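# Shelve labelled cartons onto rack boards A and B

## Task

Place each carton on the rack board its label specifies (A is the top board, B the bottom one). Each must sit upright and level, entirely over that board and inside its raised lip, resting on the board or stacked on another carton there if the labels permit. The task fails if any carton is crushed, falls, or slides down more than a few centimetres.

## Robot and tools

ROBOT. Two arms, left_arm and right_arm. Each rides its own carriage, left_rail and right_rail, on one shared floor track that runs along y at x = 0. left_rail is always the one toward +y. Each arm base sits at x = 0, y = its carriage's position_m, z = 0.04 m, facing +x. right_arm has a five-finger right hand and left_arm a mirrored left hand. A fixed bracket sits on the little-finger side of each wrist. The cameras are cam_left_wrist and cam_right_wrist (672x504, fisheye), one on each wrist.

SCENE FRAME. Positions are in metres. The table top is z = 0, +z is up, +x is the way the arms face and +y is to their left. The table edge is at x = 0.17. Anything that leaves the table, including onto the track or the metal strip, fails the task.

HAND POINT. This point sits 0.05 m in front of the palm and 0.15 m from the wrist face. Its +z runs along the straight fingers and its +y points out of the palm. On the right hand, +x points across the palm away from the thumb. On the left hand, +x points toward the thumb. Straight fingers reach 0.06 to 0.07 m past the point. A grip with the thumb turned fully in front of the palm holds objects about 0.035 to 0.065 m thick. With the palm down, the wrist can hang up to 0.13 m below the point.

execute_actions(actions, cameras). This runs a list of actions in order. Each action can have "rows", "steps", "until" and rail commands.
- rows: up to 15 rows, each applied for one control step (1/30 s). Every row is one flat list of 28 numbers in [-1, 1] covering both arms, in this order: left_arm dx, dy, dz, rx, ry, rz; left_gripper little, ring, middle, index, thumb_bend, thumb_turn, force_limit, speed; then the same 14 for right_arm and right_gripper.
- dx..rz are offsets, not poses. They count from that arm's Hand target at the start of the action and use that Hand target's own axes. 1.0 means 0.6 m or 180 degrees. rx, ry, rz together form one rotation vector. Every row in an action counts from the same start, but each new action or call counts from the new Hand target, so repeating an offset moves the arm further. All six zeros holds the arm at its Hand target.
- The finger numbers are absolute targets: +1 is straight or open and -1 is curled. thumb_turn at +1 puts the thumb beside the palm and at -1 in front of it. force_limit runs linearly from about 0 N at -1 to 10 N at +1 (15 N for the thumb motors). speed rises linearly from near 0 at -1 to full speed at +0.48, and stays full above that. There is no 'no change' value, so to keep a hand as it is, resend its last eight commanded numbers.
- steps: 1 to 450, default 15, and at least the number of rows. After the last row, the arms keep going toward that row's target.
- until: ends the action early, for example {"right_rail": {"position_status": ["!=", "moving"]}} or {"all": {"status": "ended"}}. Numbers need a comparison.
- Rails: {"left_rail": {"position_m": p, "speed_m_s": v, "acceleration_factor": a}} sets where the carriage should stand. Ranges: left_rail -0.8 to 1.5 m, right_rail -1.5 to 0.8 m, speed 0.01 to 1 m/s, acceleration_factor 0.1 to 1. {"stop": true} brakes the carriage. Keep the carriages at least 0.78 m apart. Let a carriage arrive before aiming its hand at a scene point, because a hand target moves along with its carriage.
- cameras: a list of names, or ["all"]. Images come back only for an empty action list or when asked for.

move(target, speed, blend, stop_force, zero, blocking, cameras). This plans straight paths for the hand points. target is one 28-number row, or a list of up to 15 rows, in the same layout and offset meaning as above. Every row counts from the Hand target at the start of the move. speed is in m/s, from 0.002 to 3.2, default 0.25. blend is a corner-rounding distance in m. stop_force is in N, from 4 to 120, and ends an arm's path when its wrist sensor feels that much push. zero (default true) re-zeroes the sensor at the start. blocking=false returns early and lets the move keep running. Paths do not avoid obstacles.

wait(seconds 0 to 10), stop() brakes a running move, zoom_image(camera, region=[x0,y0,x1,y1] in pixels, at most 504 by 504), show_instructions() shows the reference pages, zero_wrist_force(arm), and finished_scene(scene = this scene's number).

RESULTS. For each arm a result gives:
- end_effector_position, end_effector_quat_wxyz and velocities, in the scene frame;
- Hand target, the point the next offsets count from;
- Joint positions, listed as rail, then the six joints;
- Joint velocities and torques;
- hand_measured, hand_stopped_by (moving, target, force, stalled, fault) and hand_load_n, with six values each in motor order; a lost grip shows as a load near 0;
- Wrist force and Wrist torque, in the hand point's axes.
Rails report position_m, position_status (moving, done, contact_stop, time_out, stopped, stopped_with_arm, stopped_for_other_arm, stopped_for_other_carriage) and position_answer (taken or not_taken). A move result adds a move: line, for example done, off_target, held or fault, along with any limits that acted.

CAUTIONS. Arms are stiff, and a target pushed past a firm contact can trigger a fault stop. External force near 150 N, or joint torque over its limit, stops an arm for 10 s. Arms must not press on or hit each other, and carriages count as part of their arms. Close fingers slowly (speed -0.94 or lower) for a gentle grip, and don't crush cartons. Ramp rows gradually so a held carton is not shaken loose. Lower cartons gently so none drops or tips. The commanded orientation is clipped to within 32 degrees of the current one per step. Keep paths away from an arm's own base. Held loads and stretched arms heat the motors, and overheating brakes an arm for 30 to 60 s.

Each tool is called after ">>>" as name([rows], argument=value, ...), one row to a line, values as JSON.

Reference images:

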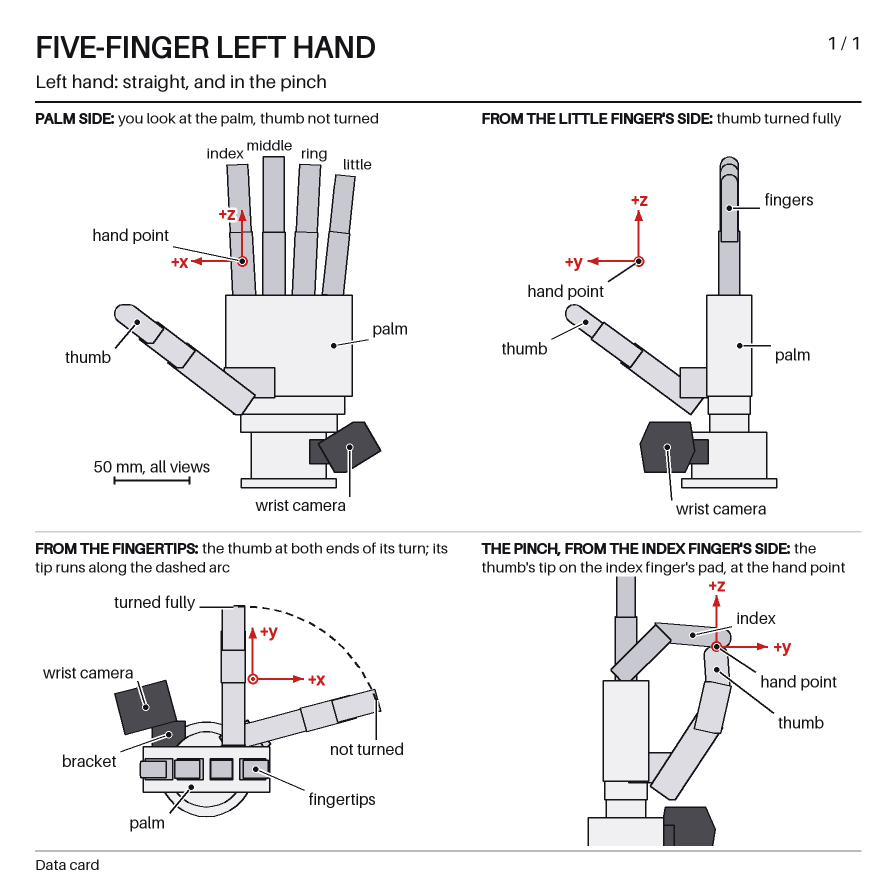

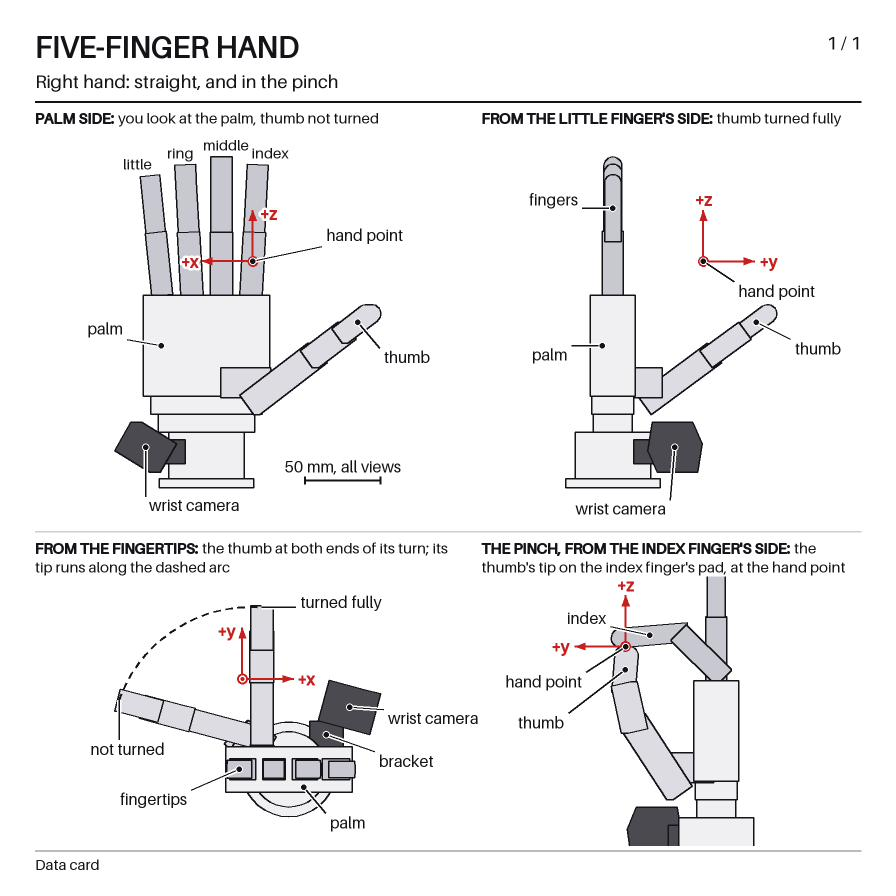

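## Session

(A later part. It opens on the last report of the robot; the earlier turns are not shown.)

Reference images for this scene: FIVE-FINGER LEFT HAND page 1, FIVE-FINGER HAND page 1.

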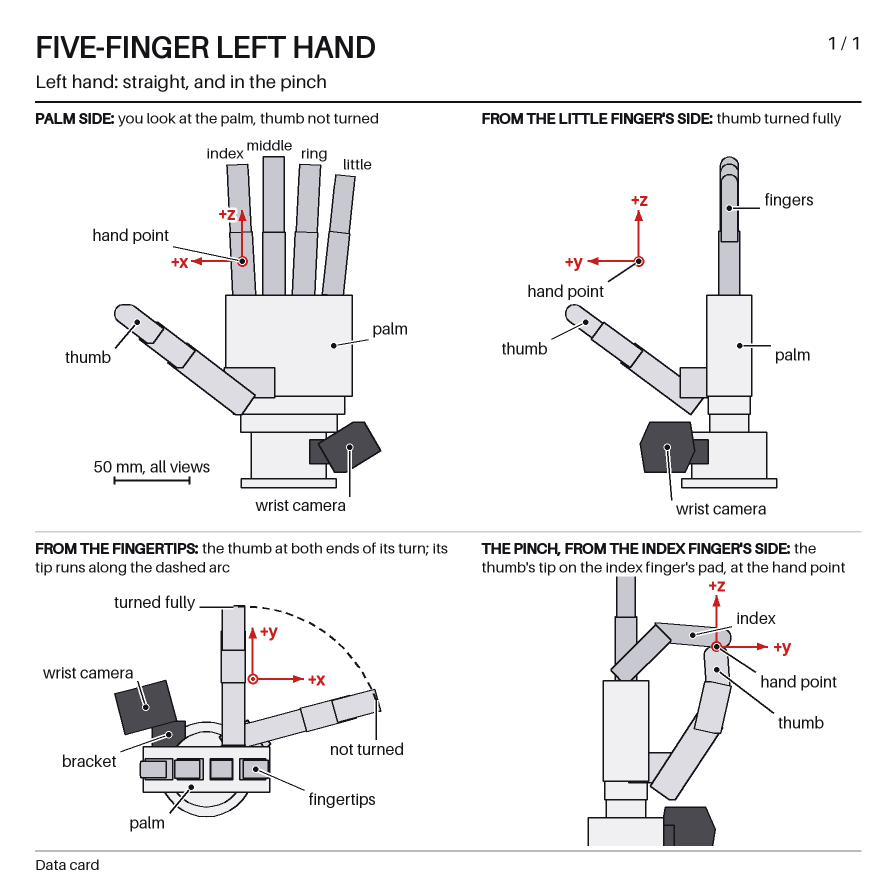

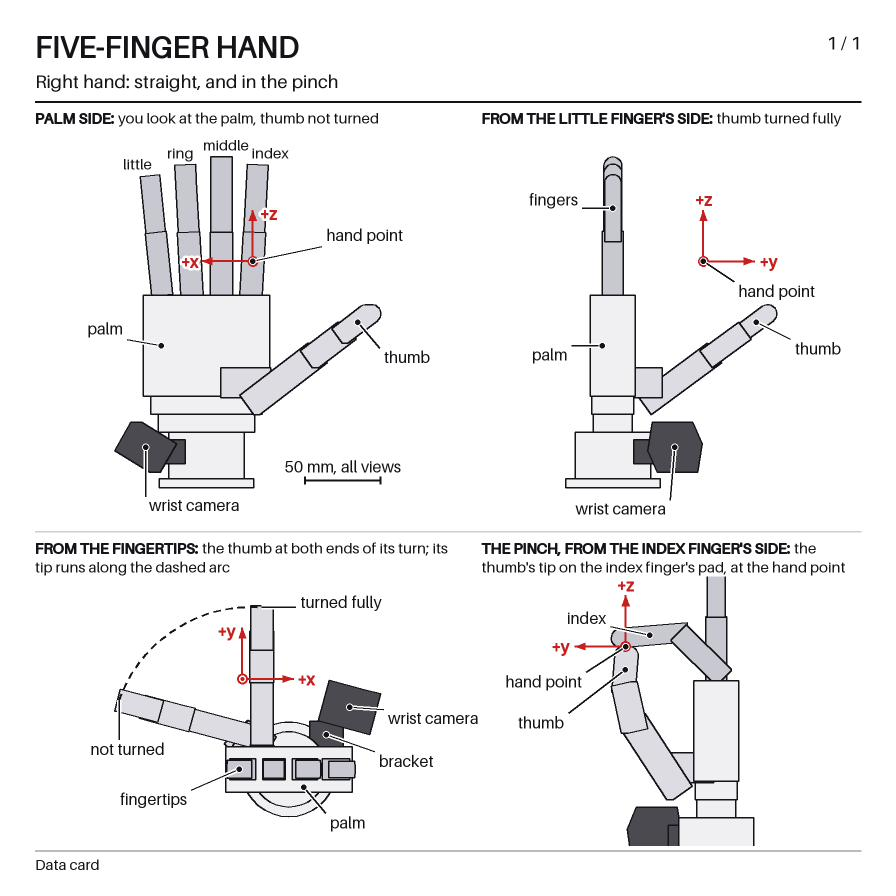

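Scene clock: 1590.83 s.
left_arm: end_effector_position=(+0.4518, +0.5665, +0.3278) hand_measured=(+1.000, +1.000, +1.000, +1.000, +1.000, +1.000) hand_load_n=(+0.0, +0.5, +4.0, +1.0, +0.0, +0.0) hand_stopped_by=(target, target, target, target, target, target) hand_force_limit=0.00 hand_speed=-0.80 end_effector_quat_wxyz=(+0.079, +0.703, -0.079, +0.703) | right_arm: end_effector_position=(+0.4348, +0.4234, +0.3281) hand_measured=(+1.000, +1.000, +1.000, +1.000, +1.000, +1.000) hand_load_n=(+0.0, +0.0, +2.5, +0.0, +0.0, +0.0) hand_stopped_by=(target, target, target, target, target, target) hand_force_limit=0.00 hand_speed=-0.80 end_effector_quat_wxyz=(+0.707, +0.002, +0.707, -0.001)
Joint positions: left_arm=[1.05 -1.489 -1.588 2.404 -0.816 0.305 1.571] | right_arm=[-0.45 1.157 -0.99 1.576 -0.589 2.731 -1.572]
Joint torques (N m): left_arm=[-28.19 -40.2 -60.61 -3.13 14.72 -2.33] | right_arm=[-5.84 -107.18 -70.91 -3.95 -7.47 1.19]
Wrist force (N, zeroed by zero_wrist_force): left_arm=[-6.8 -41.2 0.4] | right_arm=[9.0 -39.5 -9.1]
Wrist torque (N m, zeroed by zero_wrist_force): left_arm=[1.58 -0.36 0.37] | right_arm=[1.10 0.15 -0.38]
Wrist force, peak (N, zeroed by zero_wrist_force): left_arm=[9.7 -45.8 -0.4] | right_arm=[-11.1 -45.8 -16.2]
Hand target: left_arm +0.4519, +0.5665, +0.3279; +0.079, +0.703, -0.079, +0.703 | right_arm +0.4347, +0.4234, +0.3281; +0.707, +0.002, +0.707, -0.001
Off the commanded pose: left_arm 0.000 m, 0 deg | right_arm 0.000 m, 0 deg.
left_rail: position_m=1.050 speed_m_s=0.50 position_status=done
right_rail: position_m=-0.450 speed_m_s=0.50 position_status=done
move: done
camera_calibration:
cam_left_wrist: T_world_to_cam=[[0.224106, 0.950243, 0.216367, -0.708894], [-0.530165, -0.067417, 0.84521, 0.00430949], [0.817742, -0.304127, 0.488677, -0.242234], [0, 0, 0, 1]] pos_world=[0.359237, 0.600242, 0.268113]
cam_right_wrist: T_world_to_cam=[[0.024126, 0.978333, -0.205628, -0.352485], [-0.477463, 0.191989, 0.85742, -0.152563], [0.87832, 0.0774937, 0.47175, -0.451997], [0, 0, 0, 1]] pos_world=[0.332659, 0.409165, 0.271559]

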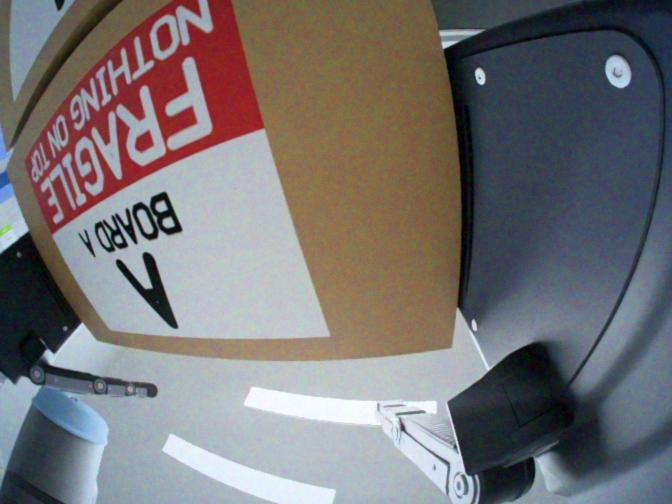

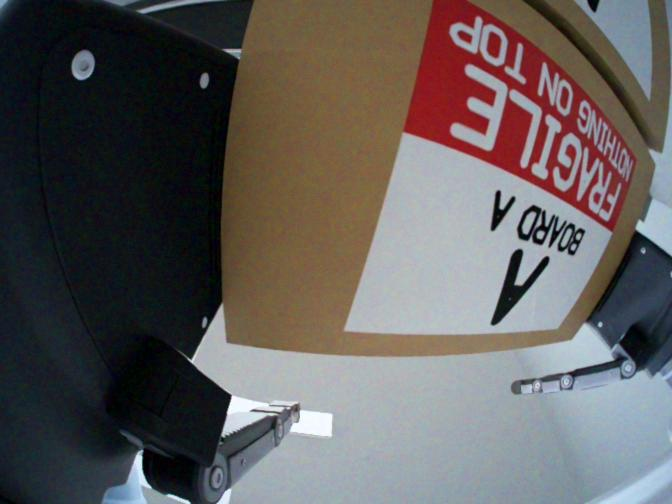

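>>> move(target=[0.2767,0,0,0,0,0,1,1,1,1,1,1,0,-0.8,-0.2767,0,0,0,0,0,1,1,1,1,1,1,0,-0.8], speed=0.07)

>>> move(target=[0.2767,-0.0001,0,0,0,0,1,1,1,1,1,1,0,-0.8,-0.2767,-0.0001,0,0,0,0,1,1,1,1,1,1,0,-0.8], speed=0.07, cameras=["all"])

Scene clock: 1600.30 s.
left_arm: end_effector_position=(+0.4519, +0.5665, +0.4939) hand_measured=(+1.000, +1.000, +1.000, +1.000, +1.000, +1.000) hand_load_n=(+0.0, +0.5, +4.0, +1.0, +0.0, +0.0) hand_stopped_by=(target, target, target, target, target, target) hand_force_limit=0.00 hand_speed=-0.80 end_effector_quat_wxyz=(+0.079, +0.703, -0.079, +0.703) | right_arm: end_effector_position=(+0.4346, +0.4232, +0.4941) hand_measured=(+1.000, +1.000, +1.000, +1.000, +1.000, +1.000) hand_load_n=(+0.0, +0.0, +2.5, +0.0, +0.0, +0.0) hand_stopped_by=(target, target, target, target, target, target) hand_force_limit=0.00 hand_speed=-0.80 end_effector_quat_wxyz=(+0.707, +0.002, +0.707, -0.001)
Joint positions: left_arm=[1.05 -1.489 -1.802 2.224 -0.422 0.305 1.571] | right_arm=[-0.45 1.157 -1.111 1.444 -0.336 2.731 -1.572]
Joint torques (N m): left_arm=[-43.06 -25.73 -65.48 -3.68 10.57 -2.36] | right_arm=[23.02 -91.17 -72.02 -3.54 -7.58 2.66]
Wrist force (N, zeroed by zero_wrist_force): left_arm=[-7.9 -43.4 -0.3] | right_arm=[9.2 -42.3 -8.9]
Wrist torque (N m, zeroed by zero_wrist_force): left_arm=[1.47 -0.20 0.53] | right_arm=[1.17 0.17 -0.48]
Wrist force, peak (N, zeroed by zero_wrist_force): left_arm=[-7.9 -43.4 -0.3] | right_arm=[9.2 -42.3 -8.9]
Hand target: left_arm +0.4519, +0.5665, +0.4939; +0.079, +0.703, -0.079, +0.703 | right_arm +0.4346, +0.4232, +0.4942; +0.707, +0.002, +0.707, -0.001
Off the commanded pose: left_arm 0.000 m, 0 deg | right_arm 0.000 m, 0 deg.
left_rail: position_m=1.050 speed_m_s=0.50 position_status=done
right_rail: position_m=-0.450 speed_m_s=0.50 position_status=done
move: done

Scene clock: 1603.17 s.
left_arm: end_effector_position=(+0.4519, +0.5665, +0.6600) hand_measured=(+1.000, +1.000, +1.000, +1.000, +1.000, +1.000) hand_load_n=(+0.0, +0.5, +3.5, +1.0, +0.0, +0.0) hand_stopped_by=(target, target, target, target, target, target) hand_force_limit=0.00 hand_speed=-0.80 end_effector_quat_wxyz=(+0.079, +0.703, -0.079, +0.703) | right_arm: end_effector_position=(+0.4344, +0.4228, +0.6602) hand_measured=(+1.000, +1.000, +1.000, +1.000, +1.000, +1.000) hand_load_n=(+0.0, +0.0, +3.0, +0.5, +0.0, +0.0) hand_stopped_by=(target, target, target, target, target, target) hand_force_limit=0.00 hand_speed=-0.80 end_effector_quat_wxyz=(+0.708, +0.002, +0.707, -0.001)
Joint positions: left_arm=[1.05 -1.489 -1.882 1.979 -0.096 0.305 1.571] | right_arm=[-0.45 1.157 -1.166 1.227 -0.064 2.732 -1.572]
Joint torques (N m): left_arm=[-32.75 9.26 -60.38 -3.22 10.14 -2.32] | right_arm=[26.28 -62.7 -67.18 -3.75 -7.9 2.22]
Wrist force (N, zeroed by zero_wrist_force): left_arm=[-6.9 -38.4 -1.4] | right_arm=[9.0 -38.1 -6.9]
Wrist torque (N m, zeroed by zero_wrist_force): left_arm=[1.38 -0.26 0.49] | right_arm=[1.17 0.22 -0.56]
Wrist force, peak (N, zeroed by zero_wrist_force): left_arm=[-7.6 -43.4 -0.6] | right_arm=[9.6 -42.2 -8.7]
Hand target: left_arm +0.4519, +0.5665, +0.6600; +0.079, +0.703, -0.079, +0.703 | right_arm +0.4344, +0.4229, +0.6602; +0.707, +0.002, +0.707, -0.001
Off the commanded pose: left_arm 0.000 m, 0 deg | right_arm 0.000 m, 0 deg.
left_rail: position_m=1.050 speed_m_s=0.50 position_status=done
right_rail: position_m=-0.450 speed_m_s=0.50 position_status=done
move: done
camera_calibration:
cam_left_wrist: T_world_to_cam=[[0.224034, 0.95032, 0.216103, -0.780634], [-0.530181, -0.0672137, 0.845216, -0.276452], [0.817751, -0.303931, 0.488784, -0.404791], [0, 0, 0, 1]] pos_world=[0.359337, 0.600242, 0.600214]
cam_right_wrist: T_world_to_cam=[[0.0241362, 0.978379, -0.205405, -0.283854], [-0.477527, 0.191792, 0.857429, -0.437311], [0.878285, 0.0773912, 0.471832, -0.608271], [0, 0, 0, 1]] pos_world=[0.332259, 0.408665, 0.60366]

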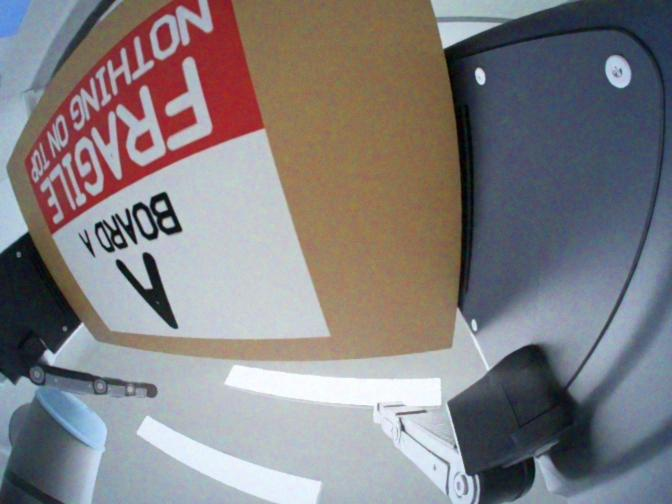

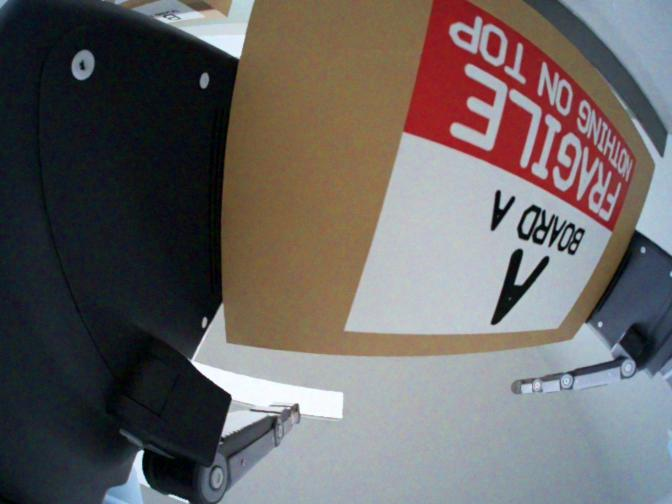

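>>> move(target=[0,0.0579,0.1542,0.0192,0,0,1,1,1,1,1,1,0,-0.8,0,-0.0908,0.1525,-0.0192,0,0,1,1,1,1,1,1,0,-0.8], speed=0.06)

Scene clock: 1620.83 s.
left_arm: end_effector_position=(+0.5343, +0.5122, +0.6599) hand_measured=(+1.000, +1.000, +1.000, +1.000, +1.000, +1.000) hand_load_n=(+0.0, +0.5, +4.0, +1.5, +0.0, +0.0) hand_stopped_by=(target, target, target, target, target, target) hand_force_limit=0.00 hand_speed=-0.80 end_effector_quat_wxyz=(+0.057, +0.705, -0.058, +0.705) | right_arm: end_effector_position=(+0.5256, +0.3681, +0.6602) hand_measured=(+1.000, +1.000, +1.000, +1.000, +1.000, +1.000) hand_load_n=(+0.5, +0.0, +2.5, +0.0, +0.0, +0.0) hand_stopped_by=(target, target, target, target, target, target) hand_force_limit=0.00 hand_speed=-0.80 end_effector_quat_wxyz=(+0.707, -0.019, +0.706, +0.020)
Joint positions: left_arm=[1.05 -1.341 -1.699 1.839 -0.139 0.392 1.571] | right_arm=[-0.45 1.009 -1.24 1.33 -0.092 2.523 -1.571]
Joint torques (N m): left_arm=[-17.02 -3.46 -62.26 -9.74 20.85 0.68] | right_arm=[6.34 -76.84 -52.62 -10.37 -18.03 -1.48]
Wrist force (N, zeroed by zero_wrist_force): left_arm=[-5.3 -53.9 -0.5] | right_arm=[10.1 -52.9 -10.9]
Wrist torque (N m, zeroed by zero_wrist_force): left_arm=[1.43 -0.41 0.80] | right_arm=[0.96 0.33 -0.97]
Wrist force, peak (N, zeroed by zero_wrist_force): left_arm=[-5.3 -53.9 -0.5] | right_arm=[10.1 -52.9 -10.9]
Hand target: left_arm +0.5344, +0.5121, +0.6599; +0.057, +0.705, -0.058, +0.705 | right_arm +0.5257, +0.3681, +0.6602; +0.707, -0.020, +0.706, +0.020
Off the commanded pose: left_arm 0.000 m, 0 deg | right_arm 0.000 m, 0 deg.
left_rail: position_m=1.050 speed_m_s=0.50 position_status=done
right_rail: position_m=-0.450 speed_m_s=0.50 position_status=done
move: done

>>> move(target=[0,0.0917,0.1596,0.0192,0,0,1,1,1,1,1,1,0,-0.8,0,-0.126,0.1503,-0.0192,0,0,1,1,1,1,1,1,0,-0.8], speed=0.06, cameras=["all"])

Scene clock: 1631.87 s.
left_arm: end_effector_position=(+0.6199, +0.4424, +0.6599) hand_measured=(+1.000, +1.000, +1.000, +1.000, +1.000, +1.000) hand_load_n=(-0.5, +0.5, +4.0, +1.5, +0.0, +0.0) hand_stopped_by=(target, target, target, target, target, target) hand_force_limit=0.00 hand_speed=-0.80 end_effector_quat_wxyz=(+0.036, +0.706, -0.036, +0.706) | right_arm: end_effector_position=(+0.6199, +0.2977, +0.6602) hand_measured=(+1.000, +1.000, +1.000, +1.000, +1.000, +1.000) hand_load_n=(+0.0, +0.0, +2.5, +0.5, +0.0, +0.0) hand_stopped_by=(target, target, target, target, target, target) hand_force_limit=0.00 hand_speed=-0.80 end_effector_quat_wxyz=(+0.706, -0.041, +0.705, +0.042)
Joint positions: left_arm=[1.05 -1.244 -1.501 1.646 -0.146 0.429 1.571] | right_arm=[-0.45 0.833 -1.305 1.415 -0.112 2.287 -1.571]
Joint torques (N m): left_arm=[-18.58 -21.41 -60.9 -3.78 19.5 -1.17] | right_arm=[12.99 -76.64 -52.21 -10.82 -15.72 1.16]
Wrist force (N, zeroed by zero_wrist_force): left_arm=[-4.8 -48.5 0.8] | right_arm=[10.8 -48.1 -11.8]
Wrist torque (N m, zeroed by zero_wrist_force): left_arm=[1.50 -0.37 0.56] | right_arm=[0.84 0.25 -0.87]
Wrist force, peak (N, zeroed by zero_wrist_force): left_arm=[-5.6 -56.6 -1.8] | right_arm=[10.4 -55.1 -11.5]
Hand target: left_arm +0.6200, +0.4423, +0.6599; +0.036, +0.706, -0.036, +0.706 | right_arm +0.6200, +0.2977, +0.6602; +0.706, -0.041, +0.705, +0.042
Off the commanded pose: left_arm 0.000 m, 0 deg | right_arm 0.000 m, 0 deg.
left_rail: position_m=1.050 speed_m_s=0.50 position_status=done
right_rail: position_m=-0.450 speed_m_s=0.50 position_status=done
move: done
camera_calibration:
cam_left_wrist: T_world_to_cam=[[0.108094, 0.970318, 0.216329, -0.637401], [-0.518191, -0.130711, 0.845217, -0.17505], [0.848406, -0.203463, 0.488681, -0.643302], [0, 0, 0, 1]] pos_world=[0.523972, 0.464713, 0.600213]
cam_right_wrist: T_world_to_cam=[[-0.0936598, 0.974131, -0.205664, -0.0914125], [-0.497183, 0.133207, 0.857359, -0.295019], [0.862575, 0.182553, 0.471845, -0.783142], [0, 0, 0, 1]] pos_world=[0.520279, 0.271311, 0.603659]

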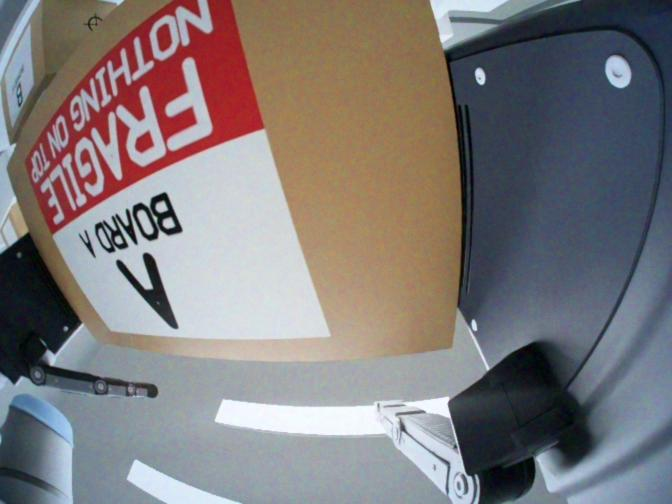

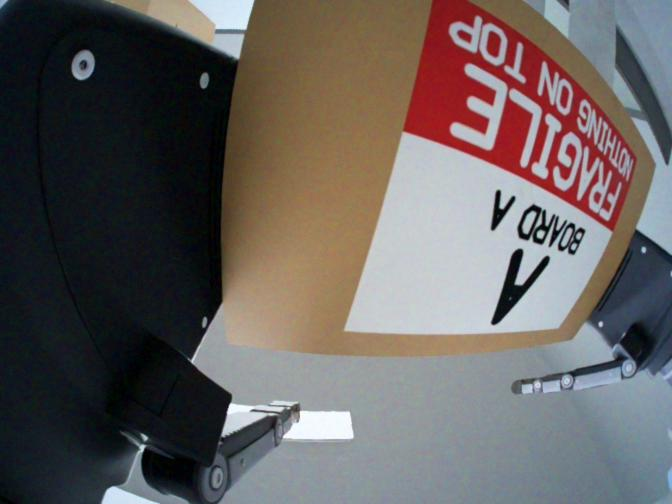

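>>> move(target=[0,-0.0222,0.2162,0,0,0,1,1,1,1,1,1,0,-0.8,0,-0.0256,0.2158,0,0,0,1,1,1,1,1,1,0,-0.8], speed=0.06)

>>> move(target=[-0.075,0,0,0,0,0,1,1,1,1,1,1,0,-0.8,0.0753,0,0,0,0,0,1,1,1,1,1,1,0,-0.8], speed=0.04, cameras=["all"])

Scene clock: 1643.80 s.
left_arm: end_effector_position=(+0.7503, +0.4423, +0.6599) hand_measured=(+1.000, +1.000, +1.000, +1.000, +1.000, +1.000) hand_load_n=(+0.0, +0.5, +4.0, +1.5, +0.0, +0.0) hand_stopped_by=(target, target, target, target, target, target) hand_force_limit=0.00 hand_speed=-0.80 end_effector_quat_wxyz=(+0.036, +0.706, -0.036, +0.706) | right_arm: end_effector_position=(+0.7503, +0.2975, +0.6604) hand_measured=(+1.000, +1.000, +1.000, +1.000, +1.000, +1.000) hand_load_n=(+0.0, +0.0, +2.0, +0.0, +0.0, +0.0) hand_stopped_by=(target, target, target, target, target, target) hand_force_limit=0.00 hand_speed=-0.80 end_effector_quat_wxyz=(+0.706, -0.041, +0.705, +0.042)
Joint positions: left_arm=[1.05 -1.061 -1.363 1.487 -0.125 0.612 1.571] | right_arm=[-0.45 0.714 -1.184 1.252 -0.07 2.168 -1.57]
Joint torques (N m): left_arm=[-26.74 -37.31 -59.47 -3.36 18.28 -0.69] | right_arm=[13.65 -70.9 -70.66 -5.94 -14.3 3.29]
Wrist force (N, zeroed by zero_wrist_force): left_arm=[-4.1 -44.2 1.2] | right_arm=[11.1 -43.6 -11.2]
Wrist torque (N m, zeroed by zero_wrist_force): left_arm=[1.49 -0.25 0.52] | right_arm=[0.81 0.34 -0.97]
Wrist force, peak (N, zeroed by zero_wrist_force): left_arm=[-4.9 -50.3 0.7] | right_arm=[11.1 -49.3 -12.0]
Hand target: left_arm +0.7504, +0.4423, +0.6599; +0.036, +0.706, -0.036, +0.706 | right_arm +0.7504, +0.2975, +0.6604; +0.706, -0.041, +0.705, +0.042
Off the commanded pose: left_arm 0.000 m, 0 deg | right_arm 0.000 m, 0 deg.
left_rail: position_m=1.050 speed_m_s=0.50 position_status=done
right_rail: position_m=-0.450 speed_m_s=0.50 position_status=done
move: done

Scene clock: 1645.33 s.
left_arm: end_effector_position=(+0.7504, +0.4423, +0.6151) hand_measured=(+1.000, +1.000, +1.000, +1.000, +1.000, +1.000) hand_load_n=(+0.0, +0.5, +4.0, +1.5, +0.0, +0.0) hand_stopped_by=(target, target, target, target, target, target) hand_force_limit=0.00 hand_speed=-0.80 end_effector_quat_wxyz=(+0.036, +0.706, -0.036, +0.706) | right_arm: end_effector_position=(+0.7505, +0.2976, +0.6153) hand_measured=(+1.000, +1.000, +1.000, +1.000, +1.000, +1.000) hand_load_n=(+0.0, +0.0, +2.0, +0.0, +0.0, +0.0) hand_stopped_by=(target, target, target, target, target, target) hand_force_limit=0.00 hand_speed=-0.80 end_effector_quat_wxyz=(+0.706, -0.041, +0.705, +0.042)
Joint positions: left_arm=[1.05 -1.061 -1.35 1.552 -0.202 0.613 1.571] | right_arm=[-0.45 0.714 -1.175 1.319 -0.146 2.168 -1.57]
Joint torques (N m): left_arm=[-23.42 -38.25 -46.47 -8.26 18.36 2.74] | right_arm=[25.76 -71.41 -52.21 -9.35 -14.7 0]
Wrist force (N, zeroed by zero_wrist_force): left_arm=[-4.9 -44.8 1.5] | right_arm=[10.8 -44.2 -11.3]
Wrist torque (N m, zeroed by zero_wrist_force): left_arm=[1.52 -0.17 0.52] | right_arm=[0.76 0.37 -0.92]
Wrist force, peak (N, zeroed by zero_wrist_force): left_arm=[-3.8 -46.4 1.1] | right_arm=[11.6 -45.6 -11.6]
Hand target: left_arm +0.7504, +0.4423, +0.6149; +0.036, +0.706, -0.036, +0.706 | right_arm +0.7504, +0.2976, +0.6152; +0.706, -0.041, +0.705, +0.042
Off the commanded pose: left_arm 0.000 m, 0 deg | right_arm 0.000 m, 0 deg.
left_rail: position_m=1.050 speed_m_s=0.50 position_status=done
right_rail: position_m=-0.450 speed_m_s=0.50 position_status=done
move: done
camera_calibration:
cam_left_wrist: T_world_to_cam=[[0.108125, 0.970366, 0.216099, -0.641601], [-0.518158, -0.130504, 0.84527, -0.0696884], [0.848423, -0.203368, 0.488692, -0.732074], [0, 0, 0, 1]] pos_world=[0.654372, 0.464613, 0.555314]
cam_right_wrist: T_world_to_cam=[[-0.0937084, 0.974144, -0.20558, -0.0883452], [-0.497175, 0.133112, 0.857379, -0.191619], [0.862575, 0.182553, 0.471846, -0.874504], [0, 0, 0, 1]] pos_world=[0.650779, 0.271211, 0.558759]

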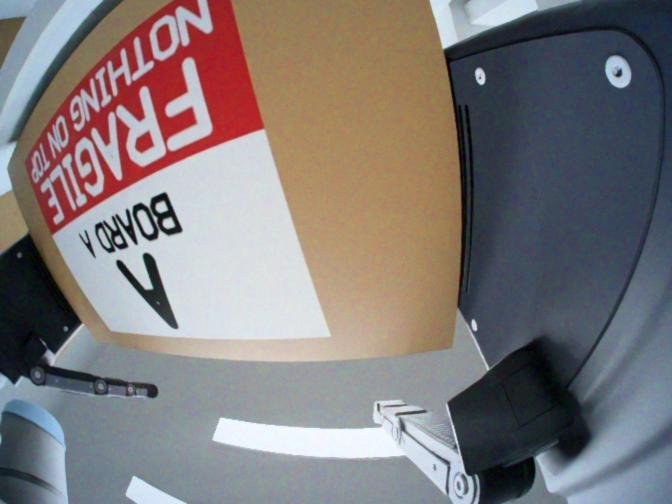

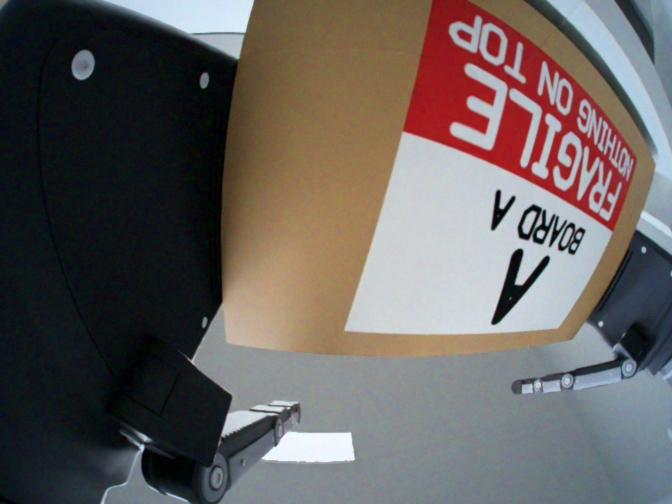

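>>> move(target=[-0.0333,0,0,0,0,0,1,1,1,1,1,1,0,-0.8,0.0333,0,0,0,0,0,1,1,1,1,1,1,0,-0.8], speed=0.01, stop_force=8)

Scene clock: 1650.80 s.
left_arm: end_effector_position=(+0.7504, +0.4423, +0.6034) hand_measured=(+1.000, +1.000, +1.000, +1.000, +1.000, +1.000) hand_load_n=(+0.0, +0.5, +4.0, +1.5, +0.0, +0.0) hand_stopped_by=(target, target, target, target, target, target) hand_force_limit=0.00 hand_speed=-0.80 end_effector_quat_wxyz=(+0.036, +0.706, -0.036, +0.706) | right_arm: end_effector_position=(+0.7505, +0.2976, +0.6034) hand_measured=(+1.000, +1.000, +1.000, +1.000, +1.000, +1.000) hand_load_n=(+0.0, +0.5, +2.5, +0.0, +0.0, +0.0) hand_stopped_by=(target, target, target, target, target, target) hand_force_limit=0.00 hand_speed=-0.80 end_effector_quat_wxyz=(+0.706, -0.041, +0.705, +0.042)
Joint positions: left_arm=[1.05 -1.061 -1.346 1.568 -0.222 0.613 1.571] | right_arm=[-0.45 0.714 -1.172 1.336 -0.165 2.168 -1.57]
Joint torques (N m): left_arm=[-27.85 -58.46 -57.07 -2.88 17.89 0.81] | right_arm=[44.13 -76.38 -65.17 -5 -13.38 -0.06]
Wrist force (N, zeroed by zero_wrist_force): left_arm=[0.7 -44.9 2.2] | right_arm=[4.0 -44.6 -9.5]
Wrist torque (N m, zeroed by zero_wrist_force): left_arm=[1.51 0.09 0.95] | right_arm=[0.74 0.79 -1.03]
Wrist force, peak (N, zeroed by zero_wrist_force): left_arm=[9.2 -45.2 4.1] | right_arm=[-1.9 -47.2 -9.5]
Hand target: left_arm +0.7504, +0.4423, +0.6034; +0.036, +0.706, -0.036, +0.706 (not the last commanded pose) | right_arm +0.7505, +0.2976, +0.6034; +0.706, -0.041, +0.705, +0.042 (not the last commanded pose)
Off the commanded pose: left_arm 0.008 m, 0 deg | right_arm 0.008 m, 0 deg.
left_rail: position_m=1.050 speed_m_s=0.50 position_status=done
right_rail: position_m=-0.450 speed_m_s=0.50 position_status=done
move: contact (left_arm, right_arm)

>>> move([
  [-0.0017,0,0,0,0,0,1,1,1,1,1,1,0,-0.8,0.0017,0,0,0,0,0,1,1,1,1,1,1,0,-0.8],
  [-0.0017,-0.004,0,0,0,0,1,1,1,1,1,1,0,-0.8,0.0017,-0.004,0,0,0,0,1,1,1,1,1,1,0,-0.8],
  [-0.0017,-0.045,-0.0045,0,0,0,1,1,1,1,1,1,0,-0.8,0.0017,-0.045,-0.0045,0,0,0,1,1,1,1,1,1,0,-0.8],
], speed=[0.008, 0.005, 0.04], cameras=["all"])

Scene clock: 1658.47 s.
left_arm: end_effector_position=(+0.7505, +0.4692, +0.6024) hand_measured=(+1.000, +1.000, +1.000, +1.000, +1.000, +1.000) hand_load_n=(+0.0, +0.0, -0.5, +0.0, +0.0, +0.0) hand_stopped_by=(target, target, target, target, target, target) hand_force_limit=0.00 hand_speed=-0.80 end_effector_quat_wxyz=(+0.036, +0.706, -0.036, +0.706) | right_arm: end_effector_position=(+0.7509, +0.2706, +0.6024) hand_measured=(+1.000, +1.000, +1.000, +1.000, +1.000, +1.000) hand_load_n=(+0.0, +0.0, +0.0, +0.0, +0.0, +0.0) hand_stopped_by=(target, target, target, target, target, target) hand_force_limit=0.00 hand_speed=-0.80 end_effector_quat_wxyz=(+0.706, -0.041, +0.705, +0.042)
Joint positions: left_arm=[1.05 -1.041 -1.378 1.608 -0.23 0.632 1.571] | right_arm=[-0.45 0.687 -1.207 1.387 -0.182 2.141 -1.57]
Joint torques (N m): left_arm=[17.22 -70.67 -33.2 -4.28 3.6 0.53] | right_arm=[-20.09 -87.66 -38.2 -3.75 -3.57 1.64]
Wrist force (N, zeroed by zero_wrist_force): left_arm=[1.8 0.8 -0.1] | right_arm=[2.8 -0.5 -1.8]
Wrist torque (N m, zeroed by zero_wrist_force): left_arm=[0.09 -0.27 0.27] | right_arm=[-0.03 -0.43 0.05]
Wrist force, peak (N, zeroed by zero_wrist_force): left_arm=[19.4 -43.2 6.6] | right_arm=[-4.6 -47.4 -10.2]
Hand target: left_arm +0.7505, +0.4694, +0.6024; +0.036, +0.706, -0.036, +0.706 | right_arm +0.7509, +0.2705, +0.6024; +0.706, -0.041, +0.705, +0.042
Off the commanded pose: left_arm 0.000 m, 0 deg | right_arm 0.000 m, 0 deg.
left_rail: position_m=1.050 speed_m_s=0.50 position_status=done
right_rail: position_m=-0.450 speed_m_s=0.50 position_status=done
move: done
camera_calibration:
cam_left_wrist: T_world_to_cam=[[0.108074, 0.970353, 0.216181, -0.664997], [-0.518168, -0.130598, 0.845249, -0.0554113], [0.848423, -0.203367, 0.488692, -0.720531], [0, 0, 0, 1]] pos_world=[0.654472, 0.491513, 0.542714]
cam_right_wrist: T_world_to_cam=[[-0.093686, 0.974146, -0.205579, -0.064685], [-0.497249, 0.133106, 0.857336, -0.176557], [0.862535, 0.182544, 0.471923, -0.863886], [0, 0, 0, 1]] pos_world=[0.651279, 0.244211, 0.545759]

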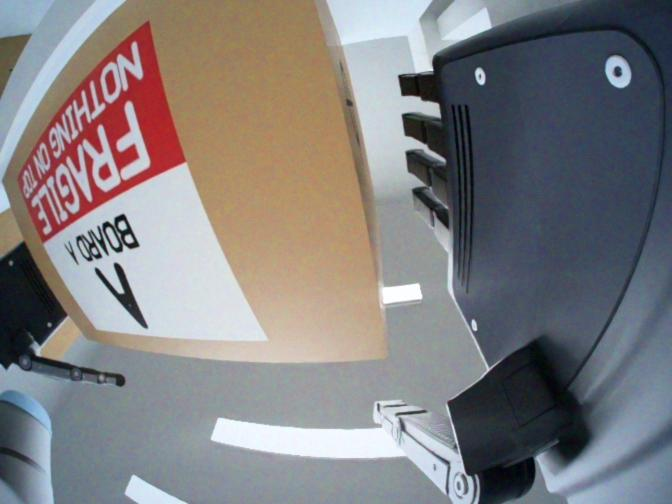

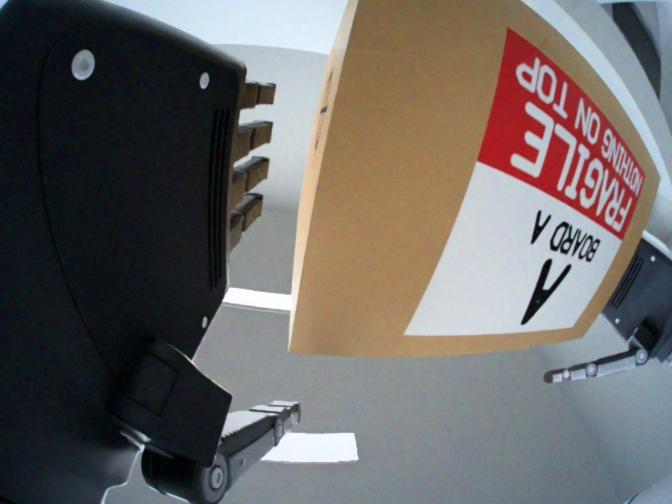

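>>> move([
  [0,0.0356,-0.3482,0,0,0,1,1,1,1,1,1,0,-0.8,0,0.041,-0.3476,0,0,0,1,1,1,1,1,1,0,-0.8],
  [-0.3373,-0.225,-0.4817,-0.0417,0,0,1,1,1,1,1,1,0,-0.8,0.3373,0.1998,-0.494,0.0411,0,0,1,1,1,1,1,1,0,-0.8],
  [-0.6373,-0.225,-0.4817,-0.0417,0,0,1,1,1,1,1,1,0,-0.8,0.6373,0.1998,-0.494,0.0411,0,0,1,1,1,1,1,1,0,-0.8],
], speed=[0.12,0.2,0.15], blend=[0.02,0.0,0], cameras=["all"])

Scene clock: 1683.63 s.
left_arm: end_effector_position=(+0.4768, +0.6334, +0.2201) hand_measured=(+1.000, +1.000, +1.000, +1.000, +1.000, +1.000) hand_load_n=(+0.0, +0.0, +0.0, +0.0, +0.0, -0.5) hand_stopped_by=(target, target, target, target, target, target) hand_force_limit=0.00 hand_speed=-0.80 end_effector_quat_wxyz=(+0.082, +0.702, -0.082, +0.702) | right_arm: end_effector_position=(+0.4430, +0.3555, +0.2198) hand_measured=(+1.000, +1.000, +1.000, +1.000, +1.000, +1.000) hand_load_n=(+0.0, +0.0, +0.0, +0.0, +0.0, +0.0) hand_stopped_by=(target, target, target, target, target, target) hand_force_limit=0.00 hand_speed=-0.80 end_effector_quat_wxyz=(+0.707, +0.005, +0.707, -0.004)
Joint positions: left_arm=[1.05 -1.391 -1.423 2.556 -1.132 0.413 1.571] | right_arm=[-0.45 1.113 -0.956 1.763 -0.81 2.695 -1.572]
Joint torques (N m): left_arm=[18.3 -17.94 -11 -3.69 3.88 2.96] | right_arm=[-16.71 -72.45 -21.19 -3.34 -3.35 -2.78]
Wrist force (N, zeroed by zero_wrist_force): left_arm=[1.8 0.7 -0.2] | right_arm=[3.5 0.0 -1.8]
Wrist torque (N m, zeroed by zero_wrist_force): left_arm=[0.04 -0.27 0.13] | right_arm=[0.05 -0.51 0.32]
Wrist force, peak (N, zeroed by zero_wrist_force): left_arm=[3.0 0.6 -0.4] | right_arm=[4.4 0.5 -2.1]
Hand target: left_arm +0.4768, +0.6334, +0.2201; +0.082, +0.702, -0.082, +0.702 | right_arm +0.4430, +0.3555, +0.2197; +0.707, +0.005, +0.707, -0.004
Off the commanded pose: left_arm 0.000 m, 0 deg | right_arm 0.000 m, 0 deg.
left_rail: position_m=1.050 speed_m_s=0.50 position_status=done
right_rail: position_m=-0.450 speed_m_s=0.50 position_status=done
move: done
camera_calibration:
cam_left_wrist: T_world_to_cam=[[0.233888, 0.947915, 0.216224, -0.757885], [-0.530721, -0.0618638, 0.845286, 0.109801], [0.814636, -0.312457, 0.488609, -0.182874], [0, 0, 0, 1]] pos_world=[0.38451, 0.668063, 0.160414]
cam_right_wrist: T_world_to_cam=[[0.0323974, 0.978126, -0.205474, -0.312198], [-0.475812, 0.195885, 0.857457, -0.0448741], [0.87895, 0.0699877, 0.47175, -0.400489], [0, 0, 0, 1]] pos_world=[0.340773, 0.342189, 0.16326]

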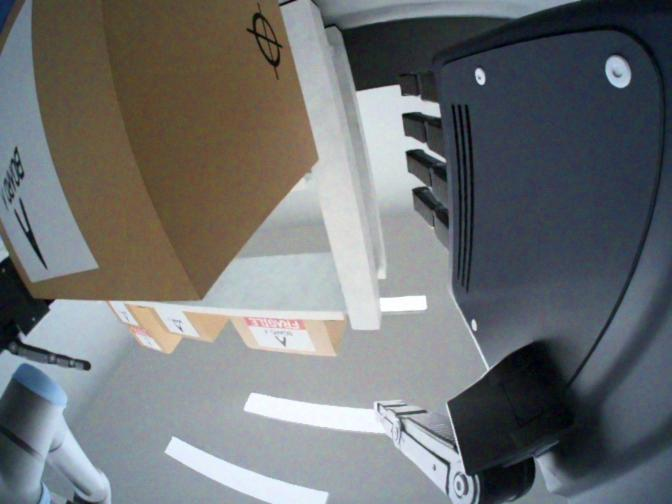

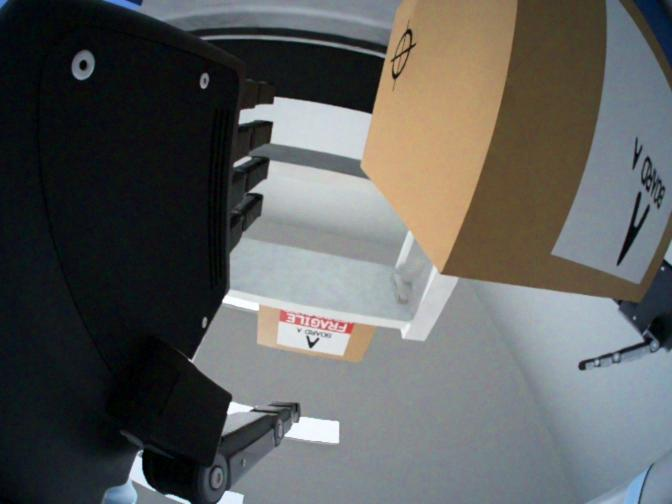

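>>> move(target=[0,-0.2434,-0.0571,0,0,0,1,1,1,1,1,1,0,-0.8,0,0,0,0,0,0,1,1,1,1,1,1,0,-0.8], speed=0.15)

>>> execute_actions([
  {"left_rail":{"position_m":0.9},"steps":150,"until":{"left_rail":{"position_status":["!=","moving"]}}},
])

Scene clock: 1727.93 s.
left_arm: end_effector_position=(+0.4772, +0.7833, +0.2201) hand_measured=(+1.000, +1.000, +1.000, +1.000, +1.000, +1.000) hand_load_n=(+0.0, +0.0, +0.0, +0.0, +0.0, +0.0) hand_stopped_by=(target, target, target, target, target, target) hand_force_limit=0.00 hand_speed=-0.80 end_effector_quat_wxyz=(+0.082, +0.702, -0.082, +0.702) | right_arm: end_effector_position=(+0.4430, +0.3555, +0.2197) hand_measured=(+1.000, +1.000, +1.000, +1.000, +1.000, +1.000) hand_load_n=(+0.0, +0.0, +0.0, +0.0, +0.0, +0.0) hand_stopped_by=(target, target, target, target, target, target) hand_force_limit=0.00 hand_speed=-0.80 end_effector_quat_wxyz=(+0.707, +0.005, +0.707, -0.004)
Joint positions: left_arm=[1.05 -1.254 -1.599 2.759 -1.16 0.55 1.571] | right_arm=[-0.45 1.112 -0.956 1.763 -0.81 2.695 -1.572]
Joint torques (N m): left_arm=[18.78 -28.58 -10.24 1.02 3.87 2.78] | right_arm=[-16.01 -71.86 -21.86 -2.94 -2.98 -2.57]
Wrist force (N, zeroed by zero_wrist_force): left_arm=[2.1 0.3 0.1] | right_arm=[3.1 0.0 -1.6]
Wrist torque (N m, zeroed by zero_wrist_force): left_arm=[-0.05 -0.32 0.14] | right_arm=[0.03 -0.46 0.29]
Wrist force, peak (N, zeroed by zero_wrist_force): left_arm=[1.8 1.7 -0.1] | right_arm=[3.7 -0.3 -1.9]
Hand target: left_arm +0.4772, +0.7834, +0.2201; +0.082, +0.702, -0.082, +0.702 | right_arm +0.4430, +0.3555, +0.2197; +0.707, +0.005, +0.707, -0.004
Off the commanded pose: left_arm 0.000 m, 0 deg | right_arm 0.000 m, 0 deg.
left_rail: position_m=1.050 speed_m_s=0.50 position_status=done
right_rail: position_m=-0.450 speed_m_s=0.50 position_status=done
move: done

Scene clock: 1729.17 s.
left_arm: end_effector_position=(+0.4772, +0.6334, +0.2201) hand_measured=(+1.000, +1.000, +1.000, +1.000, +1.000, +1.000) hand_load_n=(+0.0, +0.0, +0.0, +0.0, +0.0, +0.0) hand_stopped_by=(target, target, target, target, target, target) hand_force_limit=0.00 hand_speed=-0.80 end_effector_quat_wxyz=(+0.082, +0.702, -0.082, +0.702) | right_arm: end_effector_position=(+0.4430, +0.3555, +0.2197) hand_measured=(+1.000, +1.000, +1.000, +1.000, +1.000, +1.000) hand_load_n=(+0.0, +0.0, +0.0, +0.0, +0.0, +0.0) hand_stopped_by=(target, target, target, target, target, target) hand_force_limit=0.00 hand_speed=-0.80 end_effector_quat_wxyz=(+0.707, +0.005, +0.707, -0.004)
Joint positions: left_arm=[0.9 -1.254 -1.599 2.759 -1.16 0.551 1.571] | right_arm=[-0.45 1.112 -0.956 1.763 -0.81 2.695 -1.572]
Joint torques (N m): left_arm=[9.53 -22.51 -23.24 -0.26 2.61 0.14] | right_arm=[-18.51 -72.55 -22.25 -2.93 -3.12 -2.45]
Wrist force (N, zeroed by zero_wrist_force): left_arm=[2.0 0.1 0.0] | right_arm=[3.3 -0.1 -1.7]
Wrist torque (N m, zeroed by zero_wrist_force): left_arm=[-0.07 -0.32 0.14] | right_arm=[0.03 -0.48 0.30]
Wrist force, peak (N, zeroed by zero_wrist_force): left_arm=[2.3 1.1 0.2] | right_arm=[3.5 0.1 -1.8]
Hand target: left_arm +0.4772, +0.6334, +0.2201; +0.082, +0.702, -0.082, +0.702 | right_arm +0.4430, +0.3555, +0.2197; +0.707, +0.005, +0.707, -0.004
Off the commanded pose: left_arm 0.000 m, 0 deg | right_arm 0.000 m, 0 deg.
left_rail: position_m=0.900 speed_m_s=0.50 position_status=done
right_rail: position_m=-0.450 speed_m_s=0.50 position_status=done

>>> move(target=[-0.07,0.0692,0.0315,0.0039,0,0,1,1,1,1,1,1,0,-0.8,0.0695,0.0575,0.0361,-0.0068,0,0,1,1,1,1,1,1,0,-0.8], speed=0.08, cameras=["all"])

Scene clock: 1740.47 s.
left_arm: end_effector_position=(+0.4860, +0.5886, +0.1781) hand_measured=(+1.000, +1.000, +1.000, +1.000, +1.000, +1.000) hand_load_n=(+0.0, +0.0, -0.5, +0.0, +0.0, -0.5) hand_stopped_by=(target, target, target, target, target, target) hand_force_limit=0.00 hand_speed=-0.80 end_effector_quat_wxyz=(+0.078, +0.703, -0.078, +0.703) | right_arm: end_effector_position=(+0.4651, +0.3898, +0.1782) hand_measured=(+1.000, +1.000, +1.000, +1.000, +1.000, +1.000) hand_load_n=(+0.0, +0.0, +0.0, +0.0, +0.0, +0.0) hand_stopped_by=(target, target, target, target, target, target) hand_force_limit=0.00 hand_speed=-0.80 end_effector_quat_wxyz=(+0.707, -0.003, +0.707, +0.004)
Joint positions: left_arm=[0.9 -1.285 -1.379 2.708 -1.329 0.507 1.571] | right_arm=[-0.45 1.102 -0.867 1.696 -0.831 2.663 -1.572]
Joint torques (N m): left_arm=[-9.13 -13.01 -18.32 -3.99 -3.54 3.01] | right_arm=[-16.09 -78.32 -39.4 -3.03 -2.99 1.49]
Wrist force (N, zeroed by zero_wrist_force): left_arm=[1.1 0.4 -0.3] | right_arm=[3.3 0.0 -1.5]
Wrist torque (N m, zeroed by zero_wrist_force): left_arm=[0.07 -0.17 0.07] | right_arm=[0.03 -0.44 0.32]
Wrist force, peak (N, zeroed by zero_wrist_force): left_arm=[2.3 0.0 -0.2] | right_arm=[4.1 0.2 -1.4]
Hand target: left_arm +0.4860, +0.5886, +0.1781; +0.078, +0.703, -0.078, +0.703 | right_arm +0.4651, +0.3898, +0.1781; +0.707, -0.003, +0.707, +0.004
Off the commanded pose: left_arm 0.000 m, 0 deg | right_arm 0.000 m, 0 deg.
left_rail: position_m=0.900 speed_m_s=0.50 position_status=done
right_rail: position_m=-0.450 speed_m_s=0.50 position_status=done
move: done
camera_calibration:
cam_left_wrist: T_world_to_cam=[[0.222364, 0.950688, 0.216209, -0.704527], [-0.529913, -0.0682955, 0.845298, 0.150831], [0.818381, -0.302536, 0.488595, -0.19154], [0, 0, 0, 1]] pos_world=[0.393342, 0.622138, 0.118414]
cam_right_wrist: T_world_to_cam=[[0.0116153, 0.978576, -0.205558, -0.345441], [-0.479946, 0.1858, 0.857398, 0.000530005], [0.877221, 0.0886976, 0.471821, -0.409099], [0, 0, 0, 1]] pos_world=[0.363138, 0.374228, 0.121559]

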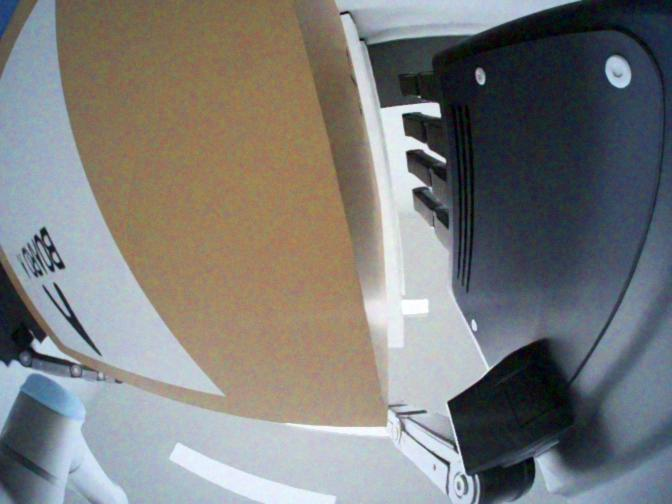

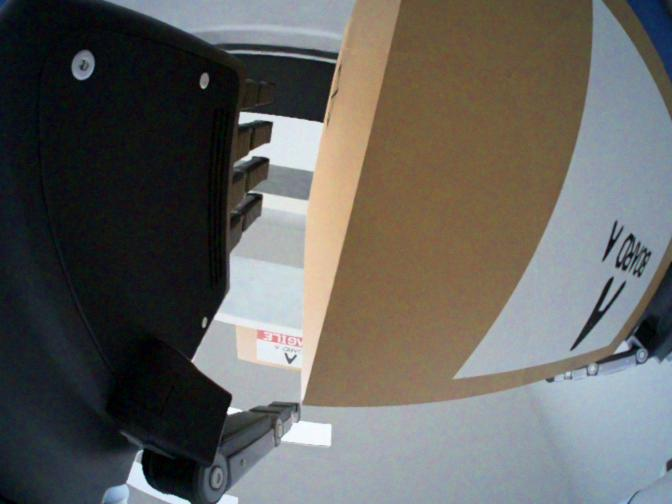

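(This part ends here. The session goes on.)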